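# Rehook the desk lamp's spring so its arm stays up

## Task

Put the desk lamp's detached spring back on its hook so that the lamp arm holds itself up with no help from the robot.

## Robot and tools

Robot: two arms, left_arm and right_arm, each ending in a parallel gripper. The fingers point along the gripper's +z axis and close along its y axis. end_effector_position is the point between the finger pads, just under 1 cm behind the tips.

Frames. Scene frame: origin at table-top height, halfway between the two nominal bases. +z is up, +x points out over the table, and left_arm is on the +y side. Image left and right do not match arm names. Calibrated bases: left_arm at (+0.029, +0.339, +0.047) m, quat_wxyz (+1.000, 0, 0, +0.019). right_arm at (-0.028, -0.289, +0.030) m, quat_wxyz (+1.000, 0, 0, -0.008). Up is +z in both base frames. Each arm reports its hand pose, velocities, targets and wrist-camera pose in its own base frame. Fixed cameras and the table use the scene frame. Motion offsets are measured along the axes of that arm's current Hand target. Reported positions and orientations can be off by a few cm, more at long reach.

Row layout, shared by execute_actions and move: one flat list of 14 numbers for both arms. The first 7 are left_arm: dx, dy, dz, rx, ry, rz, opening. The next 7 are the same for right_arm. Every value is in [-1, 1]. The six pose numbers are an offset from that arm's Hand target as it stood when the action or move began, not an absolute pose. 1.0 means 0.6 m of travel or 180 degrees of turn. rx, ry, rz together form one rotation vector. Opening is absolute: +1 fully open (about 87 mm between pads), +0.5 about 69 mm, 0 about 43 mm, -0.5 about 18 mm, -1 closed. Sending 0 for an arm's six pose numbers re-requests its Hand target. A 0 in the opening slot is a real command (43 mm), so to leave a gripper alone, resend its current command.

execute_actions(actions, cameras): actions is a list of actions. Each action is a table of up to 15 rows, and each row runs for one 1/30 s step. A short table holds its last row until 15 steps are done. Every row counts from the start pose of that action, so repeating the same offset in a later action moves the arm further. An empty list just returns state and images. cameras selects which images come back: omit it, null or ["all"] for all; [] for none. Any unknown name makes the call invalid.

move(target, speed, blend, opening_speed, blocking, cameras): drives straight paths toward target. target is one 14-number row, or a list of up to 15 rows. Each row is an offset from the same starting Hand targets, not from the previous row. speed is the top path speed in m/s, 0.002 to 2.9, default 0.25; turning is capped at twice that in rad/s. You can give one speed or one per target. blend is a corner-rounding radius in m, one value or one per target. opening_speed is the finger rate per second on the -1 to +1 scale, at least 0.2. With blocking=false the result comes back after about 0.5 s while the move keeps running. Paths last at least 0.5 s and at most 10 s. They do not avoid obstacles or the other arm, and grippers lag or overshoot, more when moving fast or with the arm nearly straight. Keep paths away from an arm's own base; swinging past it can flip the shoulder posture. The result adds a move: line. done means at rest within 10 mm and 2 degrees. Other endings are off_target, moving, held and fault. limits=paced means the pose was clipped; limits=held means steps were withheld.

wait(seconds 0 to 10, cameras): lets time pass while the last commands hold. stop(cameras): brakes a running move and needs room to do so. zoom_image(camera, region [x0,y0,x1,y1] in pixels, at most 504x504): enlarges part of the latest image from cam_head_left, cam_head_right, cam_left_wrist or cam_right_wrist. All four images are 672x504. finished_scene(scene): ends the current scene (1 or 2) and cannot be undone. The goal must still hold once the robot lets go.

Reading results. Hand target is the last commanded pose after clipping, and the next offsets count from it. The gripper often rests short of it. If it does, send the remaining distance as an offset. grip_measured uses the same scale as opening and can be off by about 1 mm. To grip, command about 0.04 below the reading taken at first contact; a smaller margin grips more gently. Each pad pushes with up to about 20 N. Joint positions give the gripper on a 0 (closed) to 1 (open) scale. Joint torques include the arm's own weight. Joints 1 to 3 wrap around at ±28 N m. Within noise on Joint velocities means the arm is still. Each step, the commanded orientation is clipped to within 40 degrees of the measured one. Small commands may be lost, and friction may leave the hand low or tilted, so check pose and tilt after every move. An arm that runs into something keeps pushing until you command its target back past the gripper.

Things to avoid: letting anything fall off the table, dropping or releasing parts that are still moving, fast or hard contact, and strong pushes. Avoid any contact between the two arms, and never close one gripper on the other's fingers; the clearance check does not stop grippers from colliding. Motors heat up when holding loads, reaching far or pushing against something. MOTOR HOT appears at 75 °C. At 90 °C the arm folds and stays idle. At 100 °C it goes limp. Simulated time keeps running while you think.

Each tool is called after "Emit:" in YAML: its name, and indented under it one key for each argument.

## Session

Emit:
execute_actions:
  actions: []

Emit:
zoom_image:
  camera: "cam_head_left"
  region: [180, 180, 480, 430]

Emit:
zoom_image:
  camera: "cam_head_right"
  region: [180, 180, 480, 430]

Scene clock: 0.00 s.
left_arm: end_effector_position=(+0.1617, -0.1474, +0.2100) grip_measured=+1.000 end_effector_quat_wxyz=(+0.423, +0.038, +0.869, -0.255) | right_arm: end_effector_position=(+0.1797, +0.1353, +0.2205) grip_measured=+0.981 end_effector_quat_wxyz=(+0.607, +0.094, +0.751, +0.244)
Joint positions: left_arm=[-0.744 0.567 0.798 -0.775 -0.135 -0.579 1] | right_arm=[1.278 0.352 0.508 -0.428 1.004 0.738 0.99]
Joint velocities: within noise
Joint torques (N m): no reading
Motor temperatures (°C): left_arm=[28 43 46 25 28 26 28] | right_arm=[29 36 37 30 23 24 26]
Heat: left arm: 46 °C; right arm: 37 °C.
Hand target: left_arm +0.1638, -0.1491, +0.2181; +0.431, +0.037, +0.863, -0.261 | right_arm +0.1799, +0.1357, +0.2254; +0.608, +0.098, +0.748, +0.248
Tool commands: left_gripper/opening=+1.0 right_gripper/opening=+1.0

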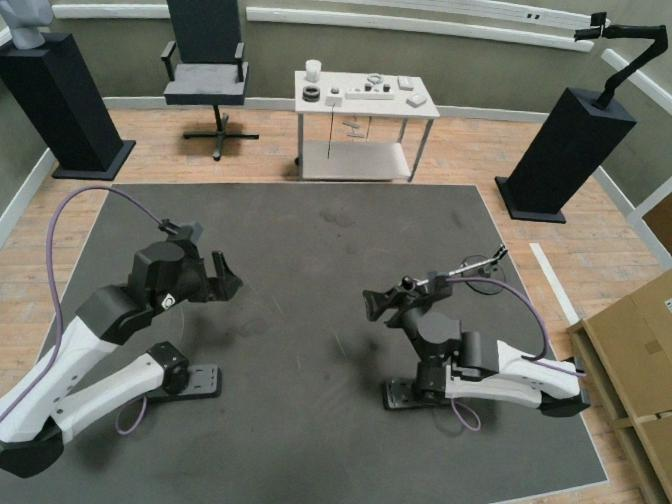

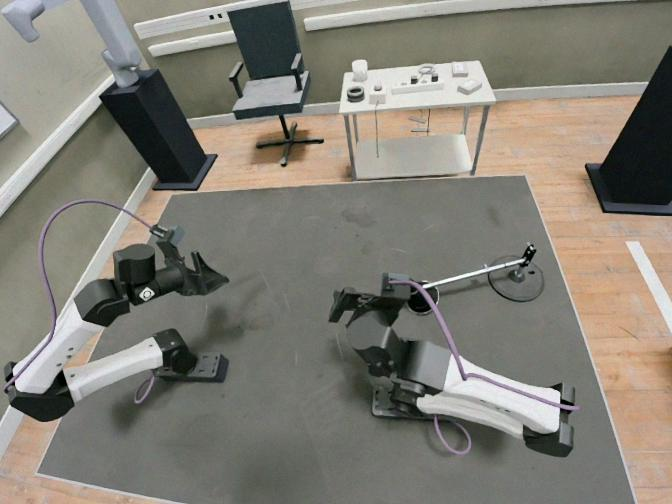

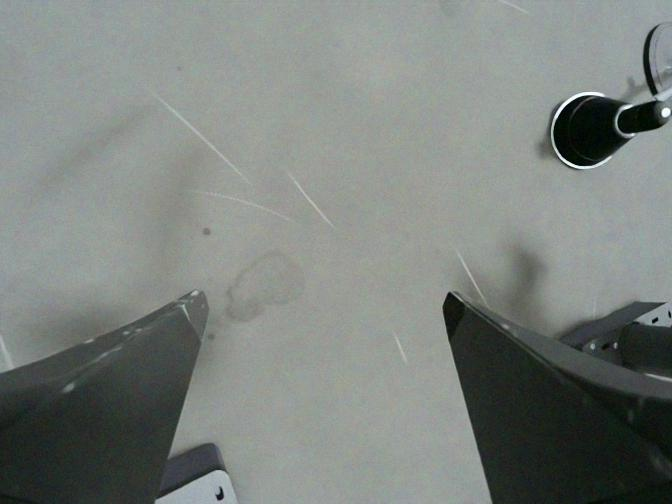

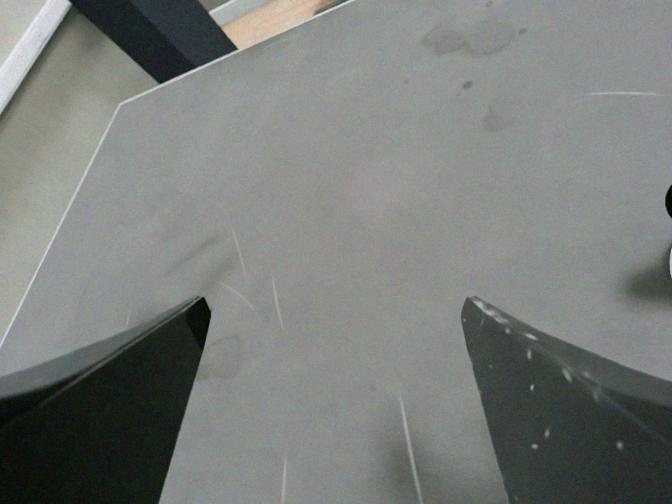

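Scaled by 1.680 from the camera's image (finer frame: 960x720).

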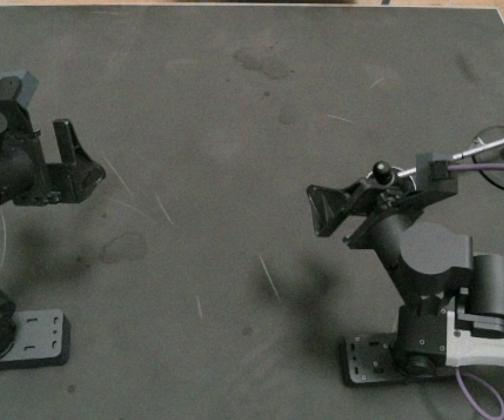

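Scaled by 1.680 from the camera's image (finer frame: 960x720).

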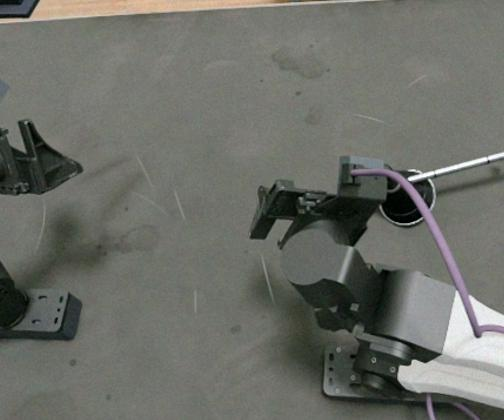

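Emit:
zoom_image:
  camera: "cam_head_right"
  region: [400, 220, 560, 320]

Emit:
zoom_image:
  camera: "cam_head_left"
  region: [390, 230, 520, 310]

Scaled by 3.150 from the camera's image (finer frame: 960x720).

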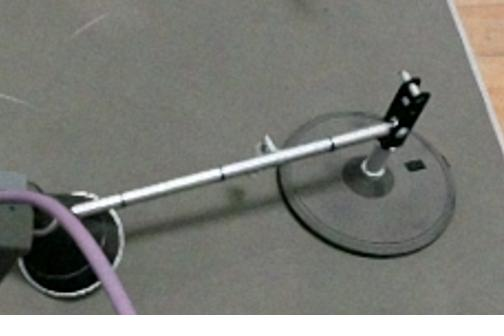

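Scaled by 3.877 from the camera's image (finer frame: 960x720).

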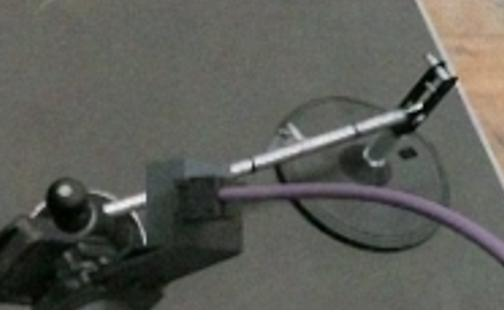

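Emit:
move:
  target: [0,0,0,0,0,0,1,-0.2375,-0.2225,0.148,0.458,0.152,0.243,0.6]

Scene clock: 25.90 s.
left_arm: end_effector_position=(+0.1617, -0.1474, +0.2100) grip_measured=+1.000 end_effector_quat_wxyz=(+0.423, +0.038, +0.869, -0.255) | right_arm: end_effector_position=(+0.3184, -0.0198, +0.2639) grip_measured=+0.600 end_effector_quat_wxyz=(+0.201, +0.626, +0.753, -0.003)
Joint positions: left_arm=[-0.744 0.567 0.798 -0.775 -0.135 -0.579 1] | right_arm=[-0.052 1.618 1.923 -1.549 0.243 1.295 0.8]
Joint torques (N m): left_arm=[0.12 0.73 6.83 1.96 -0.06 -0.07] | right_arm=[-0.8 -5.65 9.28 0.63 0.13 0.11]
Motor temperatures (°C): left_arm=[28 42 48 30 27 25 28] | right_arm=[29 35 40 32 23 24 26]
Heat: left arm: 48 °C; right arm: 40 °C.
Hand target: left_arm +0.1638, -0.1491, +0.2181; +0.431, +0.037, +0.863, -0.261 | right_arm +0.3203, -0.0202, +0.2706; +0.098, +0.651, +0.748, -0.086
Off the commanded pose: left_arm 0.008 m, 1 deg | right_arm 0.007 m, 15 deg.
joint sent to its limit (right arm) — joint 4 (wrist pitch), lower limit. The joint targets are off in orientation, not in position.
move: off_target (right_arm)

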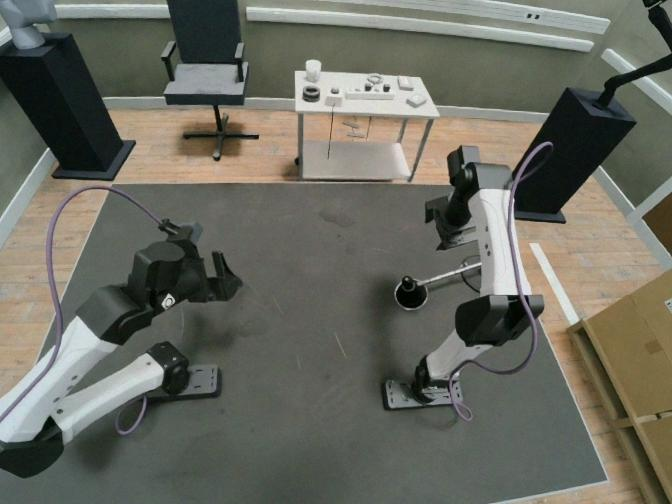

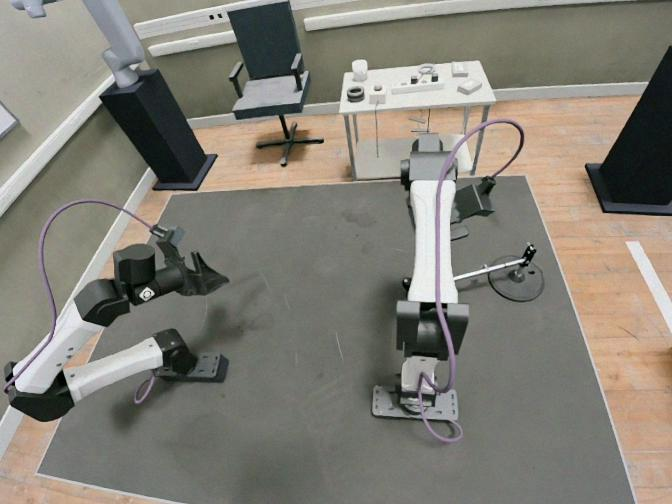

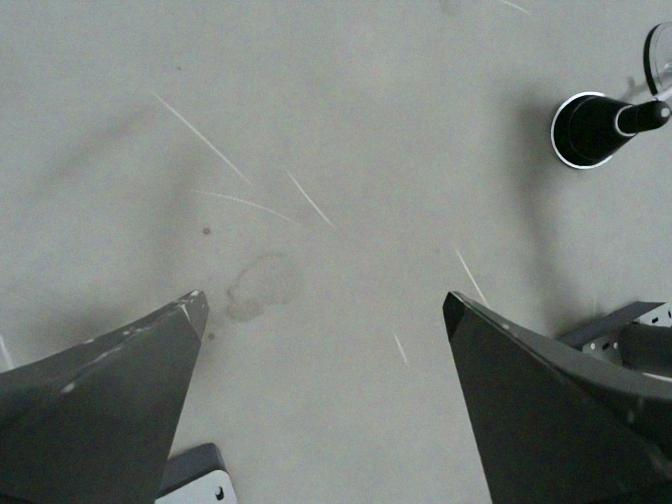

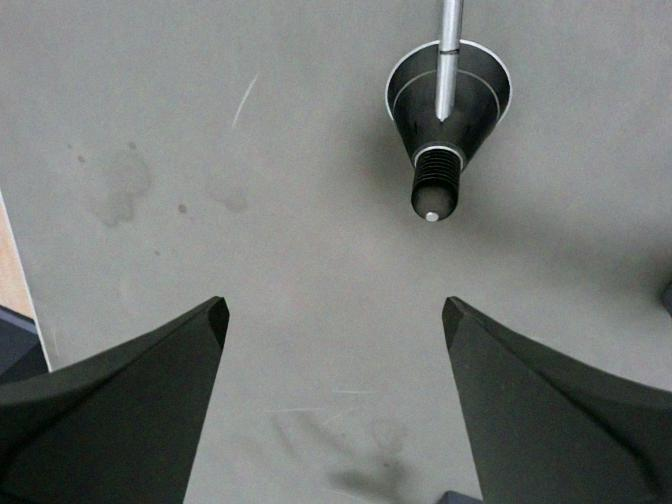

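Emit:
move:
  target: [0,0,0,0,0,0,-0.5,-0.144,-0.022,0.297,-0.013,0,-0.048,0.6]
  speed: 0.15
  cameras: ["cam_right_wrist","cam_head_left"]

Scene clock: 39.13 s.
left_arm: end_effector_position=(+0.1617, -0.1474, +0.2100) grip_measured=-0.500 end_effector_quat_wxyz=(+0.423, +0.038, +0.869, -0.255) | right_arm: end_effector_position=(+0.3236, -0.1479, +0.1230) grip_measured=+0.600 end_effector_quat_wxyz=(+0.101, +0.595, +0.794, -0.078)
Joint positions: left_arm=[-0.744 0.567 0.798 -0.775 -0.135 -0.579 0.25] | right_arm=[-0.419 1.837 1.629 -1.199 0.197 0.851 0.8]
Joint torques (N m): left_arm=[0.13 0.73 6.82 1.96 -0.07 -0.08] | right_arm=[-0.55 -9.07 6.13 0.73 0.17 -0.19]
Heat: left arm: 49 °C; right arm: 42 °C.
Hand target: left_arm +0.1638, -0.1491, +0.2181; +0.431, +0.037, +0.863, -0.261 | right_arm +0.3250, -0.1503, +0.1207; +0.105, +0.591, +0.796, -0.077
Off the commanded pose: left_arm 0.008 m, 1 deg | right_arm 0.004 m, 1 deg.
move: done
Images, in order (width x height): cam_head_left 672x504, cam_right_wrist 672x504.

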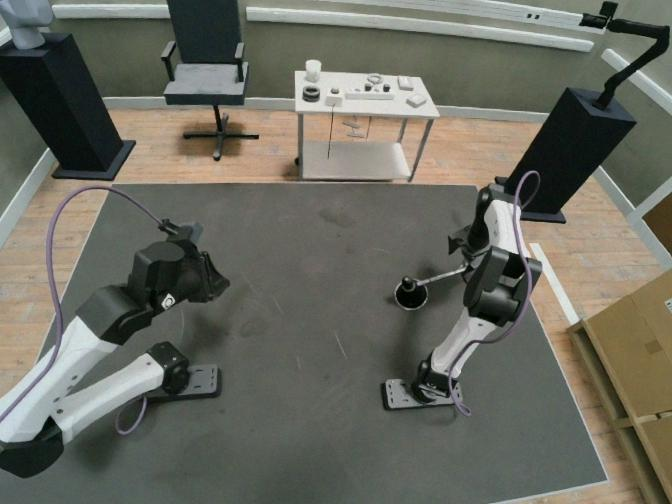

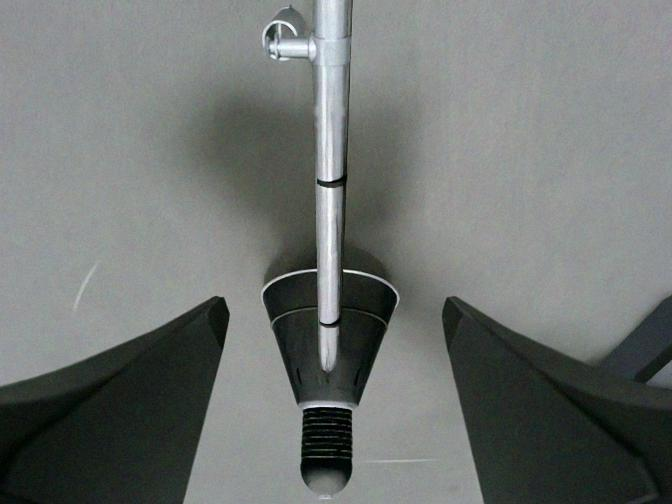

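Emit:
move:
  target:
    - [0,0,0,0,0,0,-0.5,0.062,0.004,0.178,0,0,0,0.5]
  speed: 0.09
  cameras: ["cam_right_wrist"]

Scene clock: 48.33 s.
left_arm: end_effector_position=(+0.1617, -0.1474, +0.2100) grip_measured=-0.500 end_effector_quat_wxyz=(+0.423, +0.038, +0.869, -0.255) | right_arm: end_effector_position=(+0.3224, -0.1430, +0.0115) grip_measured=+0.500 end_effector_quat_wxyz=(+0.101, +0.590, +0.797, -0.078)
Joint positions: left_arm=[-0.744 0.567 0.798 -0.775 -0.135 -0.579 0.25] | right_arm=[-0.407 1.904 1.264 -0.768 0.197 0.85 0.75]
Joint torques (N m): left_arm=[0.12 0.73 6.82 1.96 -0.07 -0.07] | right_arm=[0.4 -8.91 5.71 0.76 0.21 0.07]
Heat: left arm: 49 °C; right arm: 41 °C.
Hand target: left_arm +0.1638, -0.1491, +0.2181; +0.431, +0.037, +0.863, -0.261 | right_arm +0.3249, -0.1416, +0.0080; +0.105, +0.591, +0.796, -0.077
Off the commanded pose: left_arm 0.008 m, 1 deg | right_arm 0.005 m, 1 deg.
move: done

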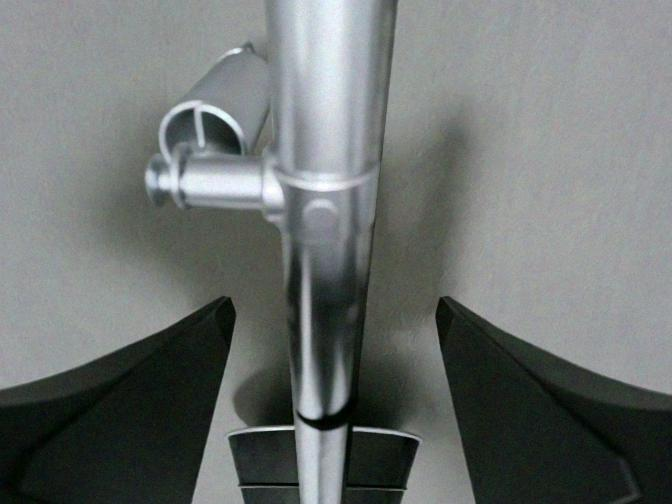

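Emit:
move:
  target:
    - [0,0,0,0,0,0,-0.5,0,0,0,0,0,0,-0.8]
    - [0,0,0,0,0,0,-0.5,0.063,0.049,-0.035,-0.043,0,-0.161,-0.8]
  speed: 0.08
  opening_speed: 0.8
  cameras: ["cam_head_left","cam_right_wrist"]

Scene clock: 67.63 s.
left_arm: end_effector_position=(+0.1617, -0.1474, +0.2100) grip_measured=-0.500 end_effector_quat_wxyz=(+0.423, +0.038, +0.869, -0.255) | right_arm: end_effector_position=(+0.3285, -0.1109, +0.0116) grip_measured=-0.714 end_effector_quat_wxyz=(+0.097, +0.434, +0.892, -0.082)
Joint positions: left_arm=[-0.744 0.567 0.798 -0.775 -0.135 -0.579 0.25] | right_arm=[-0.295 1.904 1.263 -0.762 0.191 0.594 0.143]
Joint torques (N m): left_arm=[0.12 0.73 6.82 1.96 -0.06 -0.08] | right_arm=[3.21 -12.75 5.03 0.98 -0.52 -1.27]
Motor temperatures (°C): left_arm=[28 40 49 33 27 25 27] | right_arm=[29 42 40 30 23 24 26]
Heat: left arm: 49 °C; right arm: 42 °C.
Hand target: left_arm +0.1638, -0.1491, +0.2181; +0.431, +0.037, +0.863, -0.261 | right_arm +0.3409, -0.0929, +0.0186; +0.121, +0.365, +0.922, -0.048
Off the commanded pose: left_arm 0.008 m, 1 deg | right_arm 0.023 m, 10 deg.
move: off_target (right_arm)

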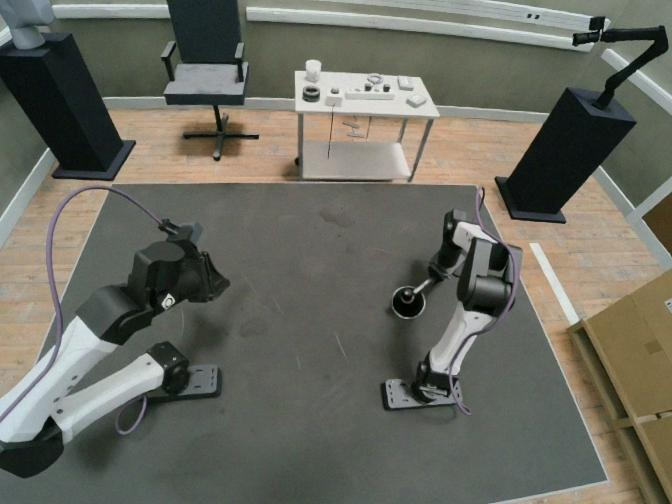

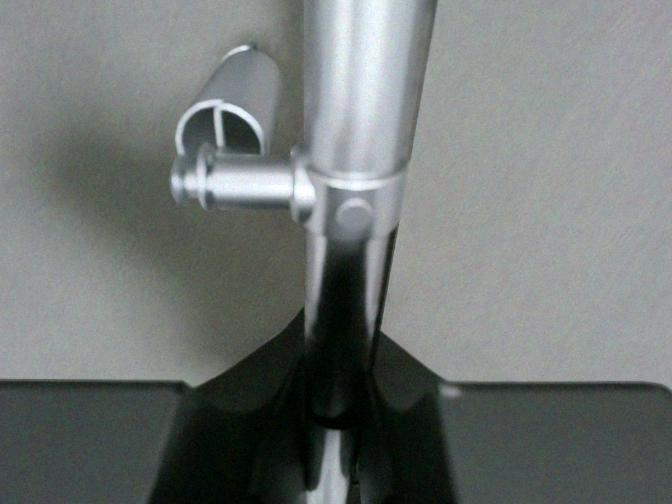

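Emit:
move:
  target:
    - [0,0,0,0,0,0,-0.5,0.043,0.078,-0.012,-0.043,0,-0.161,-0.8]
    - [0,0,0,0,0,0,-0.5,0.098,0.148,-0.027,-0.086,0,-0.322,-0.8]
    - [0,0,0,0,0,0,-0.5,0.163,0.208,-0.043,-0.129,0,-0.483,-0.8]
    - [0,0,0,0,0,0,-0.5,0.237,0.258,-0.063,-0.172,0,-0.644,-0.8]
  speed: 0.11

Scene clock: 83.63 s.
left_arm: end_effector_position=(+0.1617, -0.1474, +0.2100) grip_measured=-0.500 end_effector_quat_wxyz=(+0.423, +0.038, +0.869, -0.255) | right_arm: end_effector_position=(+0.3489, +0.1009, +0.0118) grip_measured=-0.716 end_effector_quat_wxyz=(+0.112, -0.566, +0.816, +0.047)
Joint positions: left_arm=[-0.744 0.567 0.798 -0.775 -0.135 -0.579 0.25] | right_arm=[0.294 1.915 1.279 -0.749 -0.158 -0.903 0.142]
Joint torques (N m): left_arm=[0.12 0.73 6.82 1.96 -0.06 -0.07] | right_arm=[2.88 -9.52 9.84 -0.08 -0.8 -1.01]
Heat: left arm: 50 °C; right arm: 43 °C.
Hand target: left_arm +0.1638, -0.1491, +0.2181; +0.431, +0.037, +0.863, -0.261 | right_arm +0.3393, +0.1207, +0.0182; +0.102, -0.616, +0.777, +0.081
Off the commanded pose: left_arm 0.008 m, 1 deg | right_arm 0.023 m, 8 deg.
move: off_target (right_arm)

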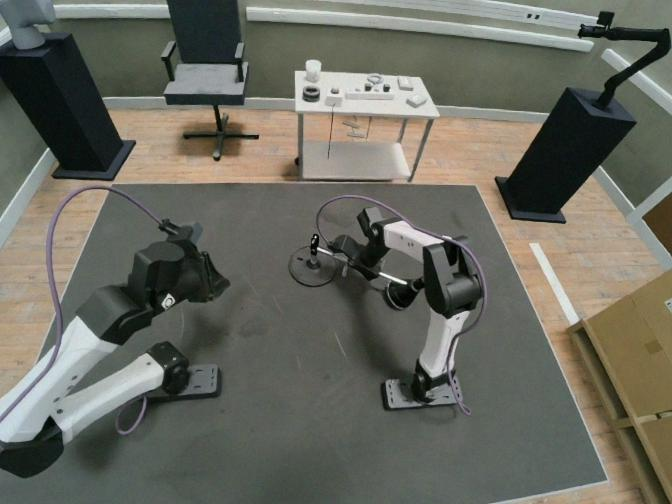

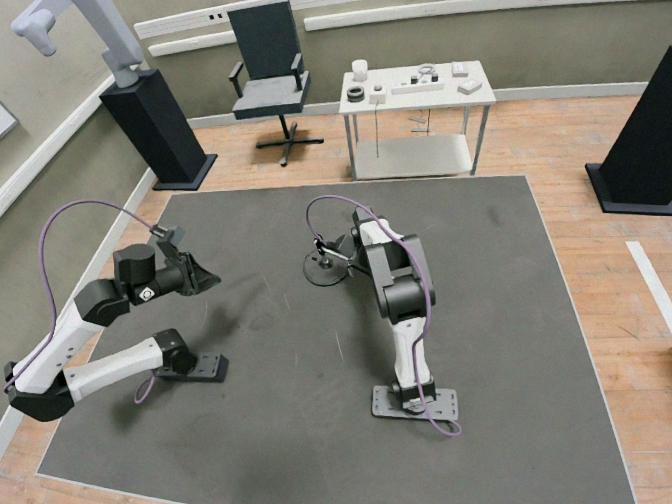

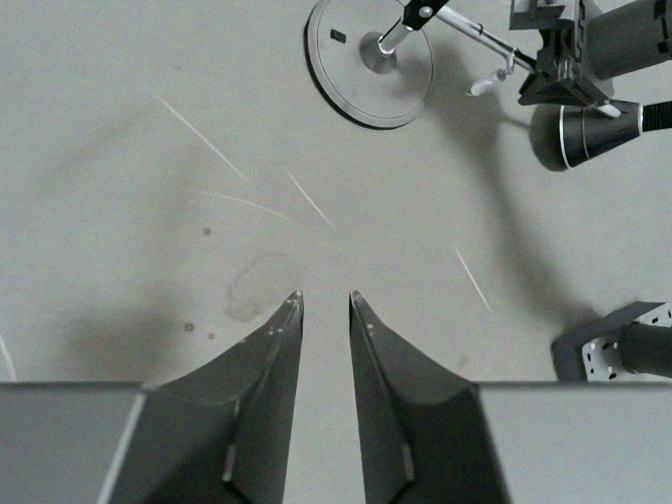

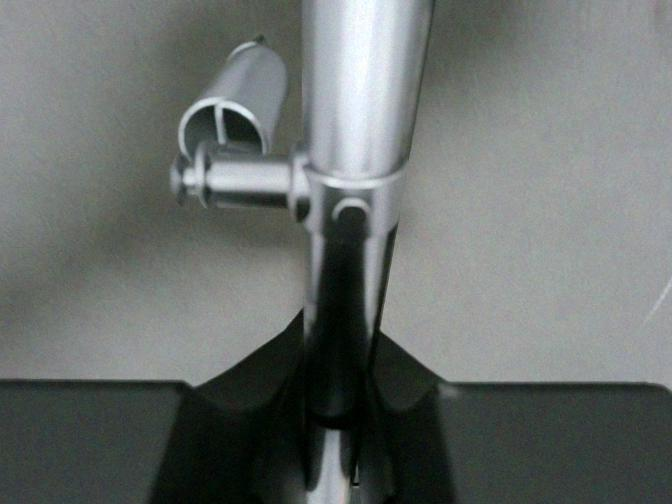

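Emit:
move:
  target:
    - [0,0,0,0,0,0,-0.5,-0.047,-0.027,-0.177,0.0115,0.06,0.043,-0.76]
    - [0,0,0,0,0,0,-0.5,-0.143,-0.037,-0.263,0.0115,0.11,0.043,-0.76]
  speed: 0.09

Scene clock: 104.10 s.
left_arm: end_effector_position=(+0.1617, -0.1474, +0.2100) grip_measured=-0.500 end_effector_quat_wxyz=(+0.423, +0.038, +0.869, -0.255) | right_arm: end_effector_position=(+0.3580, +0.1371, +0.1551) grip_measured=-0.743 end_effector_quat_wxyz=(-0.003, -0.581, +0.811, -0.068)
Joint positions: left_arm=[-0.744 0.567 0.798 -0.775 -0.135 -0.579 0.25] | right_arm=[0.501 2.149 2.17 -1.581 0.136 -0.742 0.128]
Joint torques (N m): left_arm=[0.12 0.75 6.8 1.96 -0.06 -0.07] | right_arm=[0.77 -16.55 15.57 0.48 -0.34 0.1]
Motor temperatures (°C): left_arm=[28 39 50 34 27 25 27] | right_arm=[30 45 45 29 24 25 27]
Heat: left arm: 50 °C; right arm: 45 °C.
Hand target: left_arm +0.1638, -0.1491, +0.2181; +0.431, +0.037, +0.863, -0.261 | right_arm +0.3705, +0.1568, +0.1929; -0.028, -0.565, +0.824, -0.034
Off the commanded pose: left_arm 0.008 m, 1 deg | right_arm 0.044 m, 5 deg.
joint read past its limit (right arm) — joint 4 (wrist pitch), lower limit.
joint sent to its limit (right arm) — joint 4 (wrist pitch), lower limit. The joint targets are off in position and orientation.
move: off_target (right_arm)

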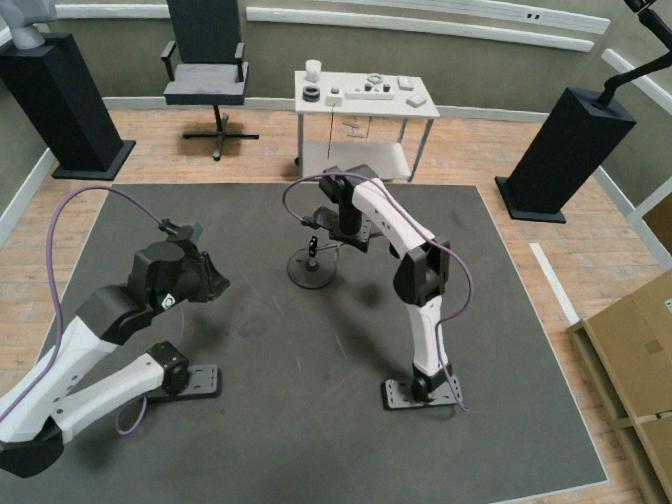

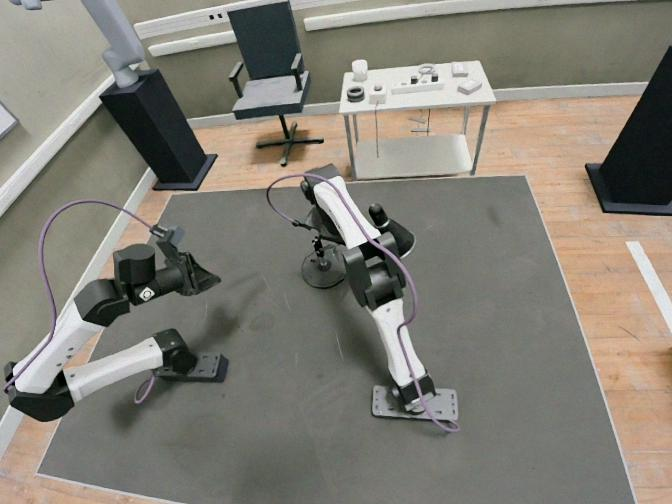

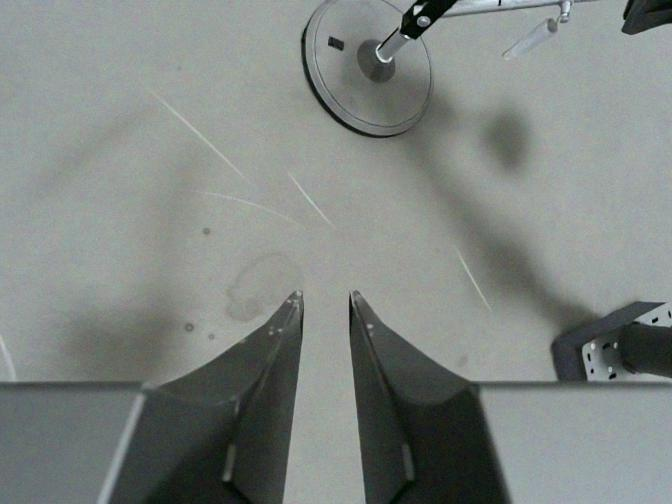

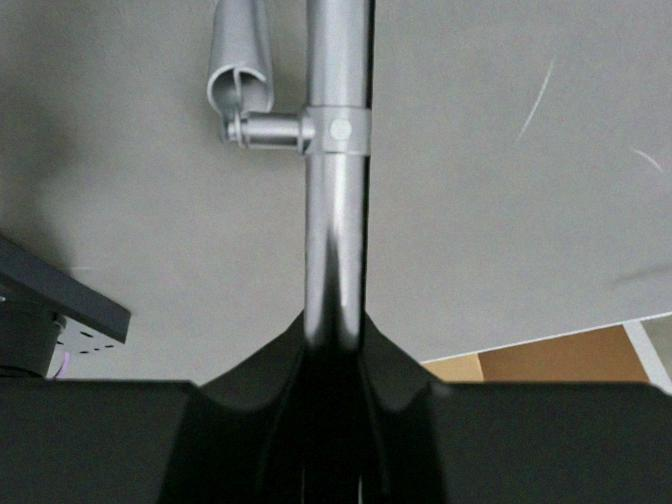

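Emit:
move:
  target: [0,0,0,0,0,0,-0.5,-0.086,-0.002,-0.066,0,0.045,0,-0.76]
  speed: 0.08
  cameras: ["cam_left_wrist","cam_right_wrist","cam_head_right"]

Scene clock: 111.33 s.
left_arm: end_effector_position=(+0.1617, -0.1474, +0.2100) grip_measured=-0.500 end_effector_quat_wxyz=(+0.423, +0.038, +0.869, -0.255) | right_arm: end_effector_position=(+0.3797, +0.1925, +0.1845) grip_measured=-0.703 end_effector_quat_wxyz=(+0.076, -0.613, +0.779, -0.112)
Joint positions: left_arm=[-0.744 0.567 0.798 -0.775 -0.135 -0.579 0.25] | right_arm=[0.622 2.232 2.416 -1.59 0.217 -0.729 0.148]
Joint torques (N m): left_arm=[0.12 0.75 6.8 1.96 -0.06 -0.07] | right_arm=[0.98 -16.54 15.86 0.82 0.16 0.33]
Heat: left arm: 50 °C; right arm: 49 °C.
Hand target: left_arm +0.1638, -0.1491, +0.2181; +0.431, +0.037, +0.863, -0.261 | right_arm +0.3905, +0.2077, +0.2280; -0.086, -0.561, +0.820, -0.073
Off the commanded pose: left_arm 0.008 m, 1 deg | right_arm 0.047 m, 21 deg.
joint read past its limit (right arm) — joint 4 (wrist pitch), lower limit.
joint sent to its limit (right arm) — joint 4 (wrist pitch), lower limit. The joint targets are off in position and orientation.
move: off_target (right_arm)
Images, in order (width x height): cam_head_right 672x504, cam_left_wrist 672x504, cam_right_wrist 672x504.

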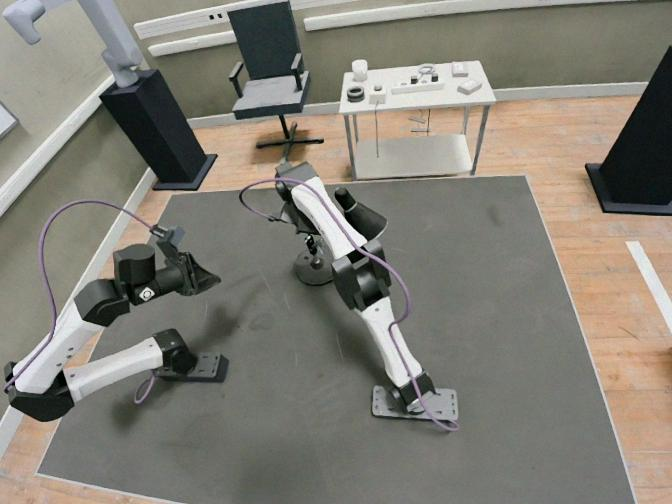

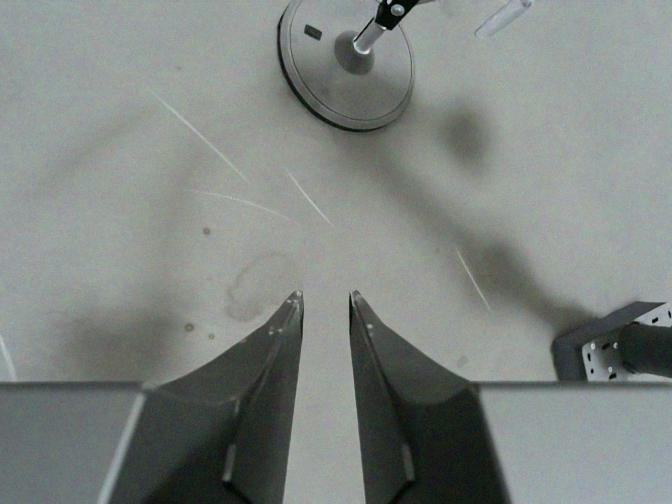

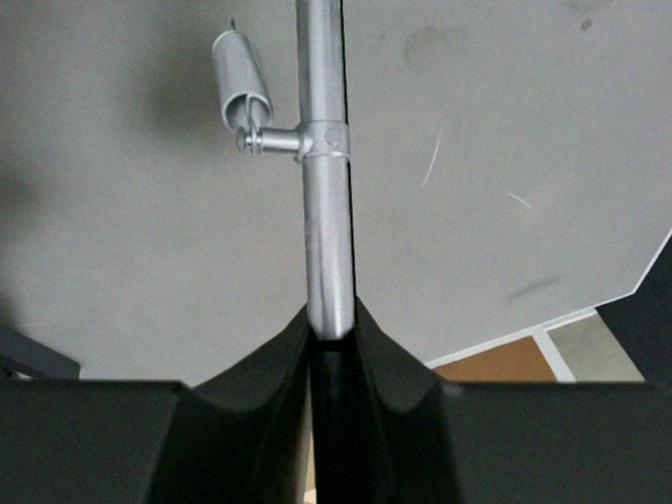

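Emit:
move:
  target: [0.1,-0.216,0.327,0.005,-0.215,0.144,-0.1,0,0,0,0,0,0,-0.76]
  speed: 0.15

Emit:
zoom_image:
  camera: "cam_left_wrist"
  region: [200, 40, 500, 300]

Scene clock: 134.57 s.
left_arm: end_effector_position=(+0.2324, -0.3565, +0.1113) grip_measured=-0.100 end_effector_quat_wxyz=(+0.720, +0.170, +0.659, -0.131) | right_arm: end_effector_position=(+0.3798, +0.1926, +0.1846) grip_measured=-0.703 end_effector_quat_wxyz=(+0.077, -0.613, +0.779, -0.112)
Joint positions: left_arm=[-1.331 1.933 0.555 1.494 -0.896 0.163 0.45] | right_arm=[0.622 2.232 2.416 -1.589 0.217 -0.729 0.148]
Joint torques (N m): left_arm=[-0.57 -5.34 4.97 2.54 0.07 -0.08] | right_arm=[0.96 -16.54 15.84 0.82 0.16 0.32]
Motor temperatures (°C): left_arm=[28 38 49 35 27 25 27] | right_arm=[29 53 56 29 23 24 27]
Heat: left arm: 49 °C; right arm: 56 °C.
Hand target: left_arm +0.2310, -0.3651, +0.1299; +0.737, +0.142, +0.641, -0.164 | right_arm +0.3905, +0.2077, +0.2280; -0.086, -0.562, +0.820, -0.073
Off the commanded pose: left_arm 0.021 m, 6 deg | right_arm 0.047 m, 21 deg.
joint read past its limit (right arm) — joint 4 (wrist pitch), lower limit.
joint sent to its limit (left arm) — joint 4 (wrist pitch), upper limit. The joint targets still meet the commanded pose.
joint sent to its limit (right arm) — joint 4 (wrist pitch), lower limit. The joint targets are off in position and orientation.
move: off_target (left_arm, right_arm)

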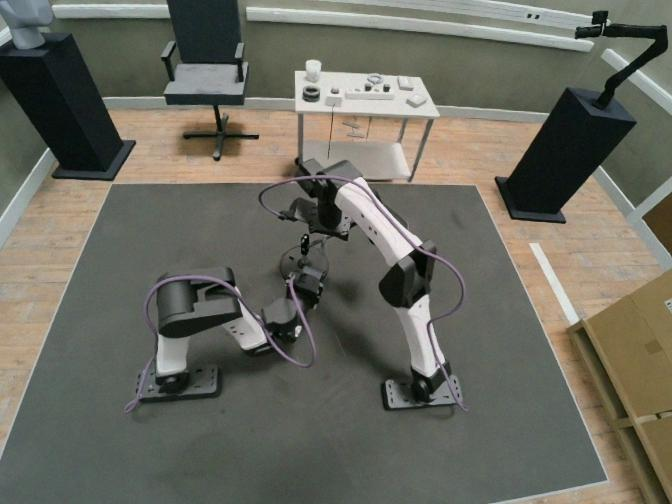

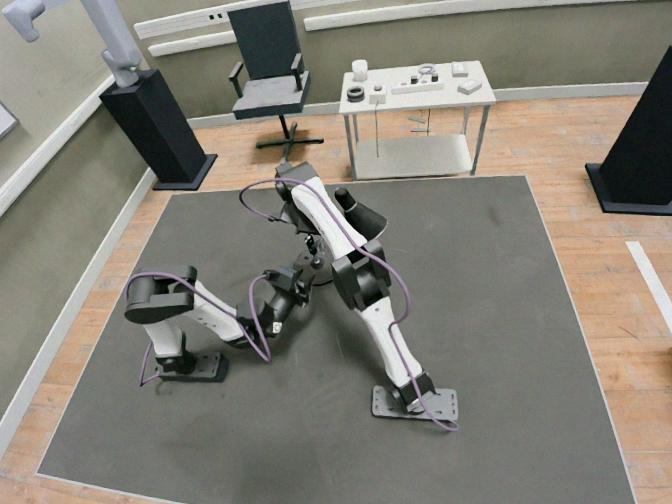

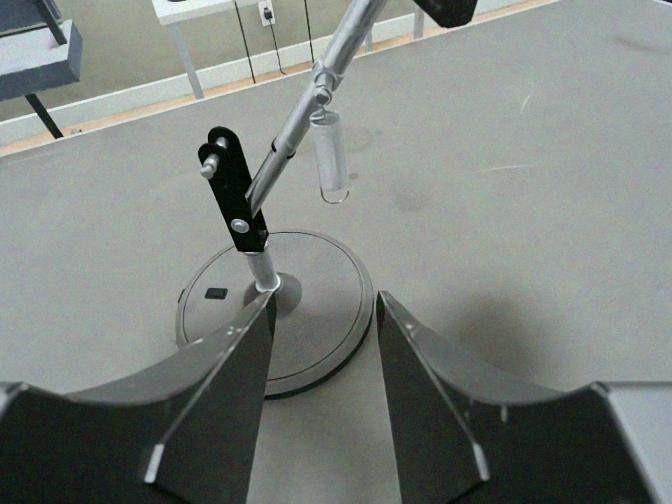

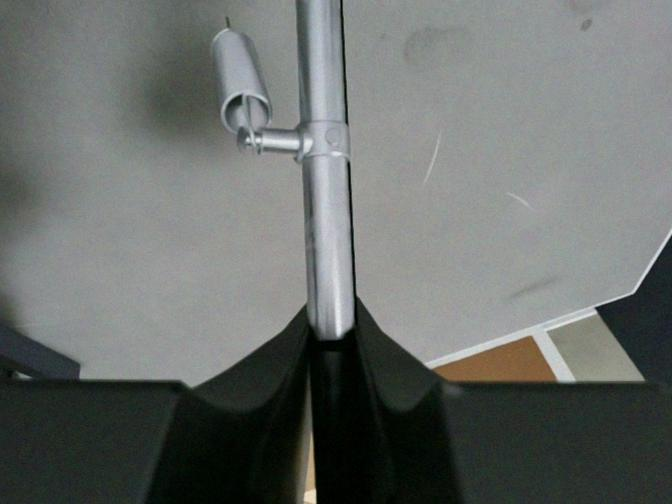

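Scaled by 1.680 from the camera's image (finer frame: 960x720).

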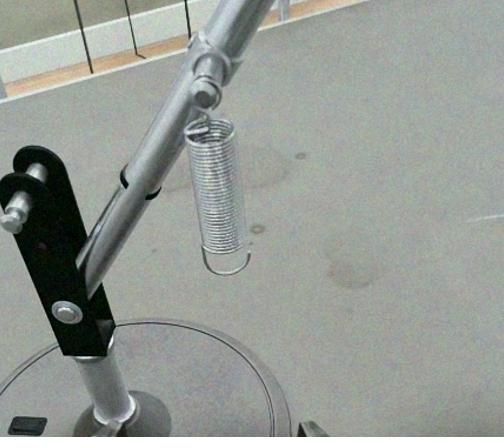

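Emit:
move:
  target: [0.008,0.004,0.11,0,0,0,-0.2,0,0,0,0,0,0,-0.76]
  speed: 0.08
  cameras: ["cam_left_wrist"]

Scene clock: 153.00 s.
left_arm: end_effector_position=(+0.2887, -0.3851, +0.1265) grip_measured=-0.200 end_effector_quat_wxyz=(+0.732, +0.154, +0.648, -0.147) | right_arm: end_effector_position=(+0.3798, +0.1926, +0.1846) grip_measured=-0.703 end_effector_quat_wxyz=(+0.077, -0.613, +0.779, -0.112)
Joint positions: left_arm=[-1.188 2.011 0.742 1.425 -0.75 0.143 0.4] | right_arm=[0.622 2.232 2.416 -1.589 0.217 -0.729 0.148]
Joint torques (N m): left_arm=[0.68 -6.35 5.63 1.89 0.17 -0.27] | right_arm=[0.96 -16.54 15.84 0.82 0.16 0.33]
Motor temperatures (°C): left_arm=[28 39 48 37 27 25 27] | right_arm=[29 55 60 29 23 24 27]
Heat: left arm: 48 °C; right arm: 60 °C.
Hand target: left_arm +0.2918, -0.3909, +0.1345; +0.737, +0.142, +0.641, -0.164 | right_arm +0.3905, +0.2077, +0.2280; -0.086, -0.562, +0.820, -0.073
Off the commanded pose: left_arm 0.010 m, 3 deg | right_arm 0.047 m, 21 deg.
joint read past its limit (right arm) — joint 4 (wrist pitch), lower limit.
joint sent to its limit (right arm) — joint 4 (wrist pitch), lower limit. The joint targets are off in position and orientation.
move: off_target (left_arm, right_arm)

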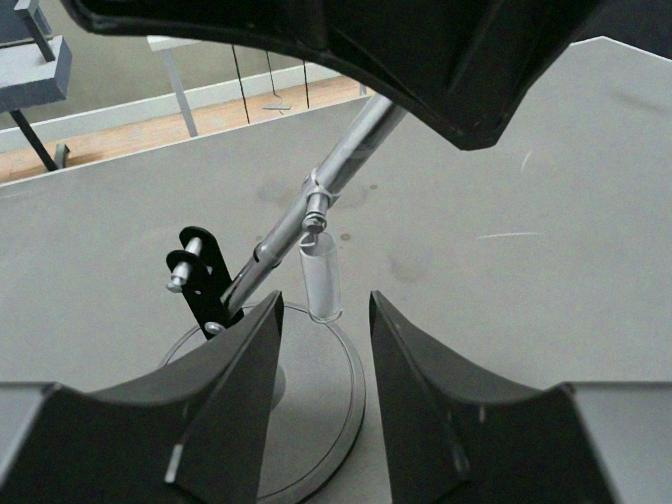

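Emit:
move:
  target:
    - [0.019,0.006,0.031,0,0,0,-0.2,0,0,0,0,0,0,-0.76]
    - [0.019,0.006,0.031,0,0,0,-0.8,0,0,0,0,0,0,-0.76]
  speed: 0.06
  opening_speed: 0.6
  cameras: ["cam_left_wrist","cam_right_wrist"]

Emit:
zoom_image:
  camera: "cam_left_wrist"
  region: [150, 160, 450, 400]

Emit:
zoom_image:
  camera: "cam_right_wrist"
  region: [100, 0, 400, 200]

Scene clock: 163.30 s.
left_arm: end_effector_position=(+0.3078, -0.3907, +0.1174) grip_measured=-0.587 end_effector_quat_wxyz=(+0.731, +0.155, +0.648, -0.147) | right_arm: end_effector_position=(+0.3798, +0.1926, +0.1846) grip_measured=-0.703 end_effector_quat_wxyz=(+0.077, -0.613, +0.779, -0.112)
Joint positions: left_arm=[-1.143 2.07 0.795 1.423 -0.704 0.131 0.207] | right_arm=[0.622 2.232 2.416 -1.589 0.217 -0.729 0.148]
Joint torques (N m): left_arm=[0.73 -6.69 5.63 1.93 0.15 -0.27] | right_arm=[0.96 -16.53 15.86 0.81 0.16 0.33]
Motor temperatures (°C): left_arm=[28 41 48 37 27 25 27] | right_arm=[29 57 62 29 23 24 27]
Heat: left arm: 48 °C; right arm: 62 °C.
Hand target: left_arm +0.3115, -0.3960, +0.1256; +0.737, +0.142, +0.641, -0.164 | right_arm +0.3905, +0.2077, +0.2280; -0.086, -0.562, +0.820, -0.073
Off the commanded pose: left_arm 0.011 m, 3 deg | right_arm 0.047 m, 21 deg.
joint read past its limit (right arm) — joint 4 (wrist pitch), lower limit.
joint sent to its limit (right arm) — joint 4 (wrist pitch), lower limit. The joint targets are off in position and orientation.
move: off_target (left_arm, right_arm); target 2's new opening was sent with left_arm's hand 0.011 m and 3 deg from that target

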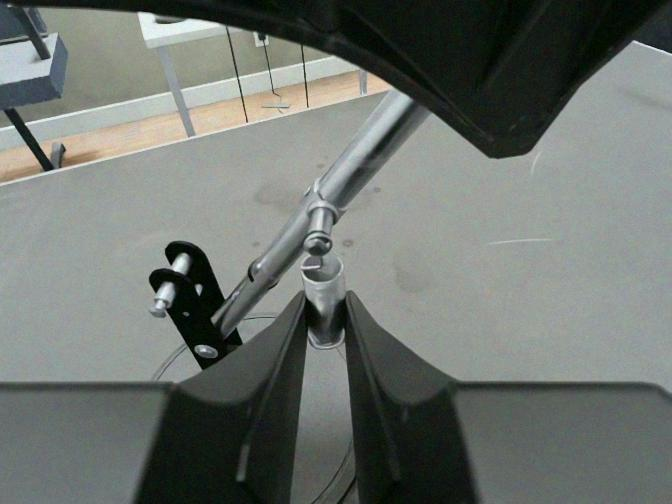

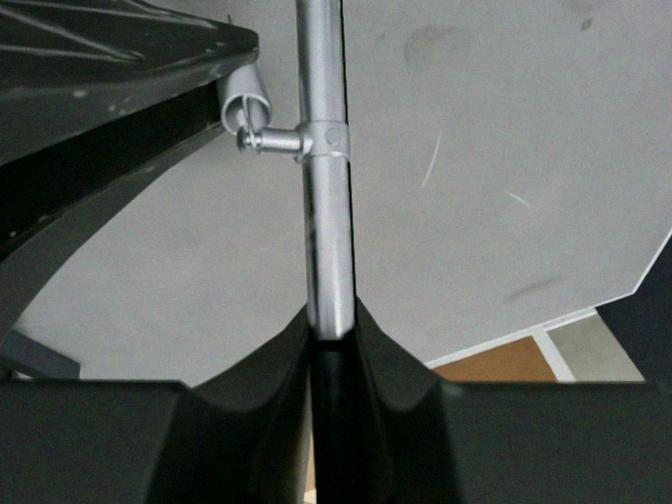

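Scaled by 1.680 from the camera's image (finer frame: 960x720).

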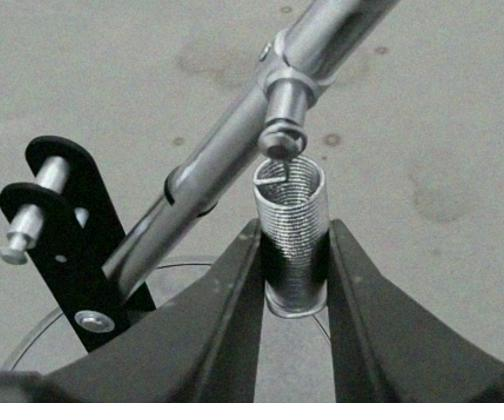

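Scaled by 1.680 from the camera's image (finer frame: 960x720).

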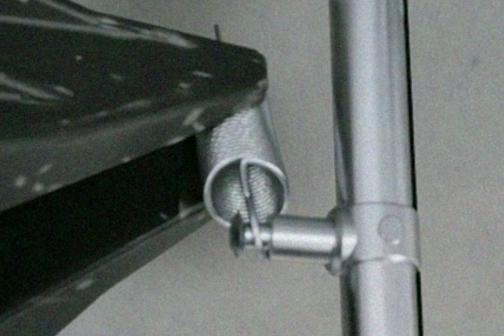

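Emit:
move:
  target:
    - [-0.01,0,-0.022,0,0,0,-0.8,0,0,0,0,0,0,-0.76]
    - [-0.027,0.082,-0.022,0.028,0.008,0.203,-0.8,0,0,0,0,0,0,-0.76]
  speed: 0.06
  cameras: ["cam_left_wrist","cam_right_wrist","cam_head_right"]

Emit:
zoom_image:
  camera: "cam_left_wrist"
  region: [200, 190, 450, 400]

Scene clock: 186.50 s.
left_arm: end_effector_position=(+0.3113, -0.3585, +0.1283) grip_measured=-0.587 end_effector_quat_wxyz=(+0.731, +0.387, +0.561, +0.034) | right_arm: end_effector_position=(+0.3792, +0.1947, +0.1841) grip_measured=-0.703 end_effector_quat_wxyz=(+0.078, -0.609, +0.782, -0.112)
Joint positions: left_arm=[-1.095 1.95 0.682 1.351 -0.536 0.694 0.207] | right_arm=[0.626 2.235 2.421 -1.589 0.217 -0.715 0.148]
Joint torques (N m): left_arm=[1.8 -9.24 3.3 1.83 -0.26 -0.09] | right_arm=[0.55 -16.91 15.46 0.82 0.13 0.2]
Motor temperatures (°C): left_arm=[28 42 47 37 27 25 28] | right_arm=[29 60 66 29 23 24 27]
Heat: left arm: 47 °C; right arm: 66 °C.
Hand target: left_arm +0.3184, -0.3449, +0.1397; +0.736, +0.369, +0.566, +0.050 | right_arm +0.3905, +0.2077, +0.2280; -0.086, -0.561, +0.820, -0.073
Off the commanded pose: left_arm 0.019 m, 3 deg | right_arm 0.047 m, 21 deg.
joint read past its limit (right arm) — joint 4 (wrist pitch), lower limit.
joint sent to its limit (right arm) — joint 4 (wrist pitch), lower limit. The joint targets are off in position and orientation.
move: off_target (left_arm, right_arm)
Images, in order (width x height): cam_head_right 672x504, cam_left_wrist 672x504, cam_right_wrist 672x504.

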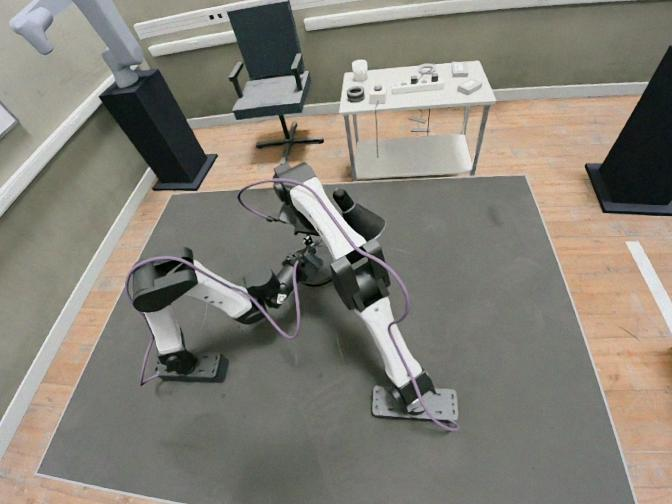

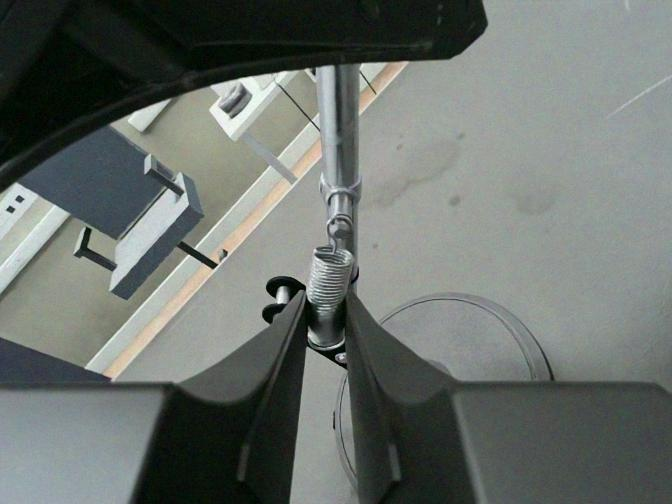

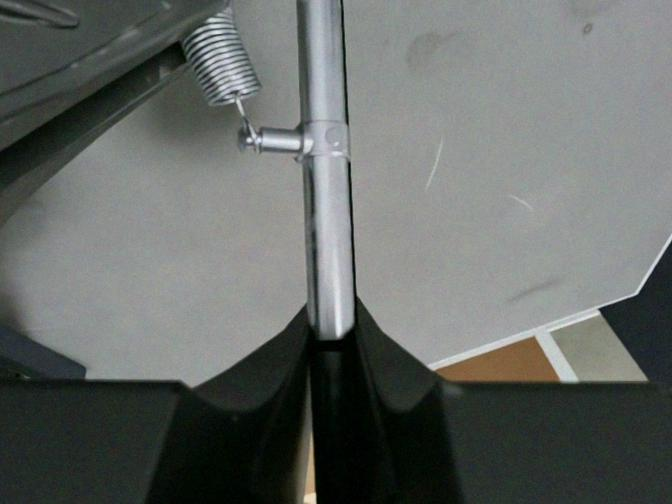

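Scaled by 2.016 from the camera's image (finer frame: 960x720).

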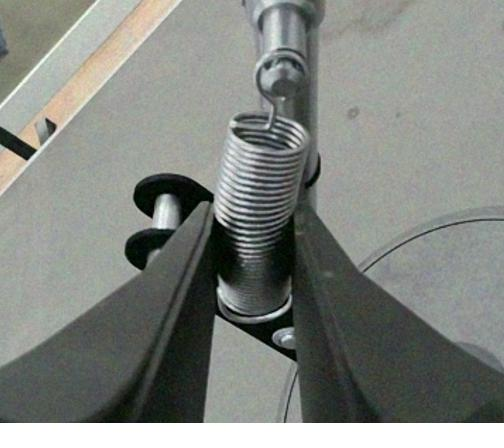

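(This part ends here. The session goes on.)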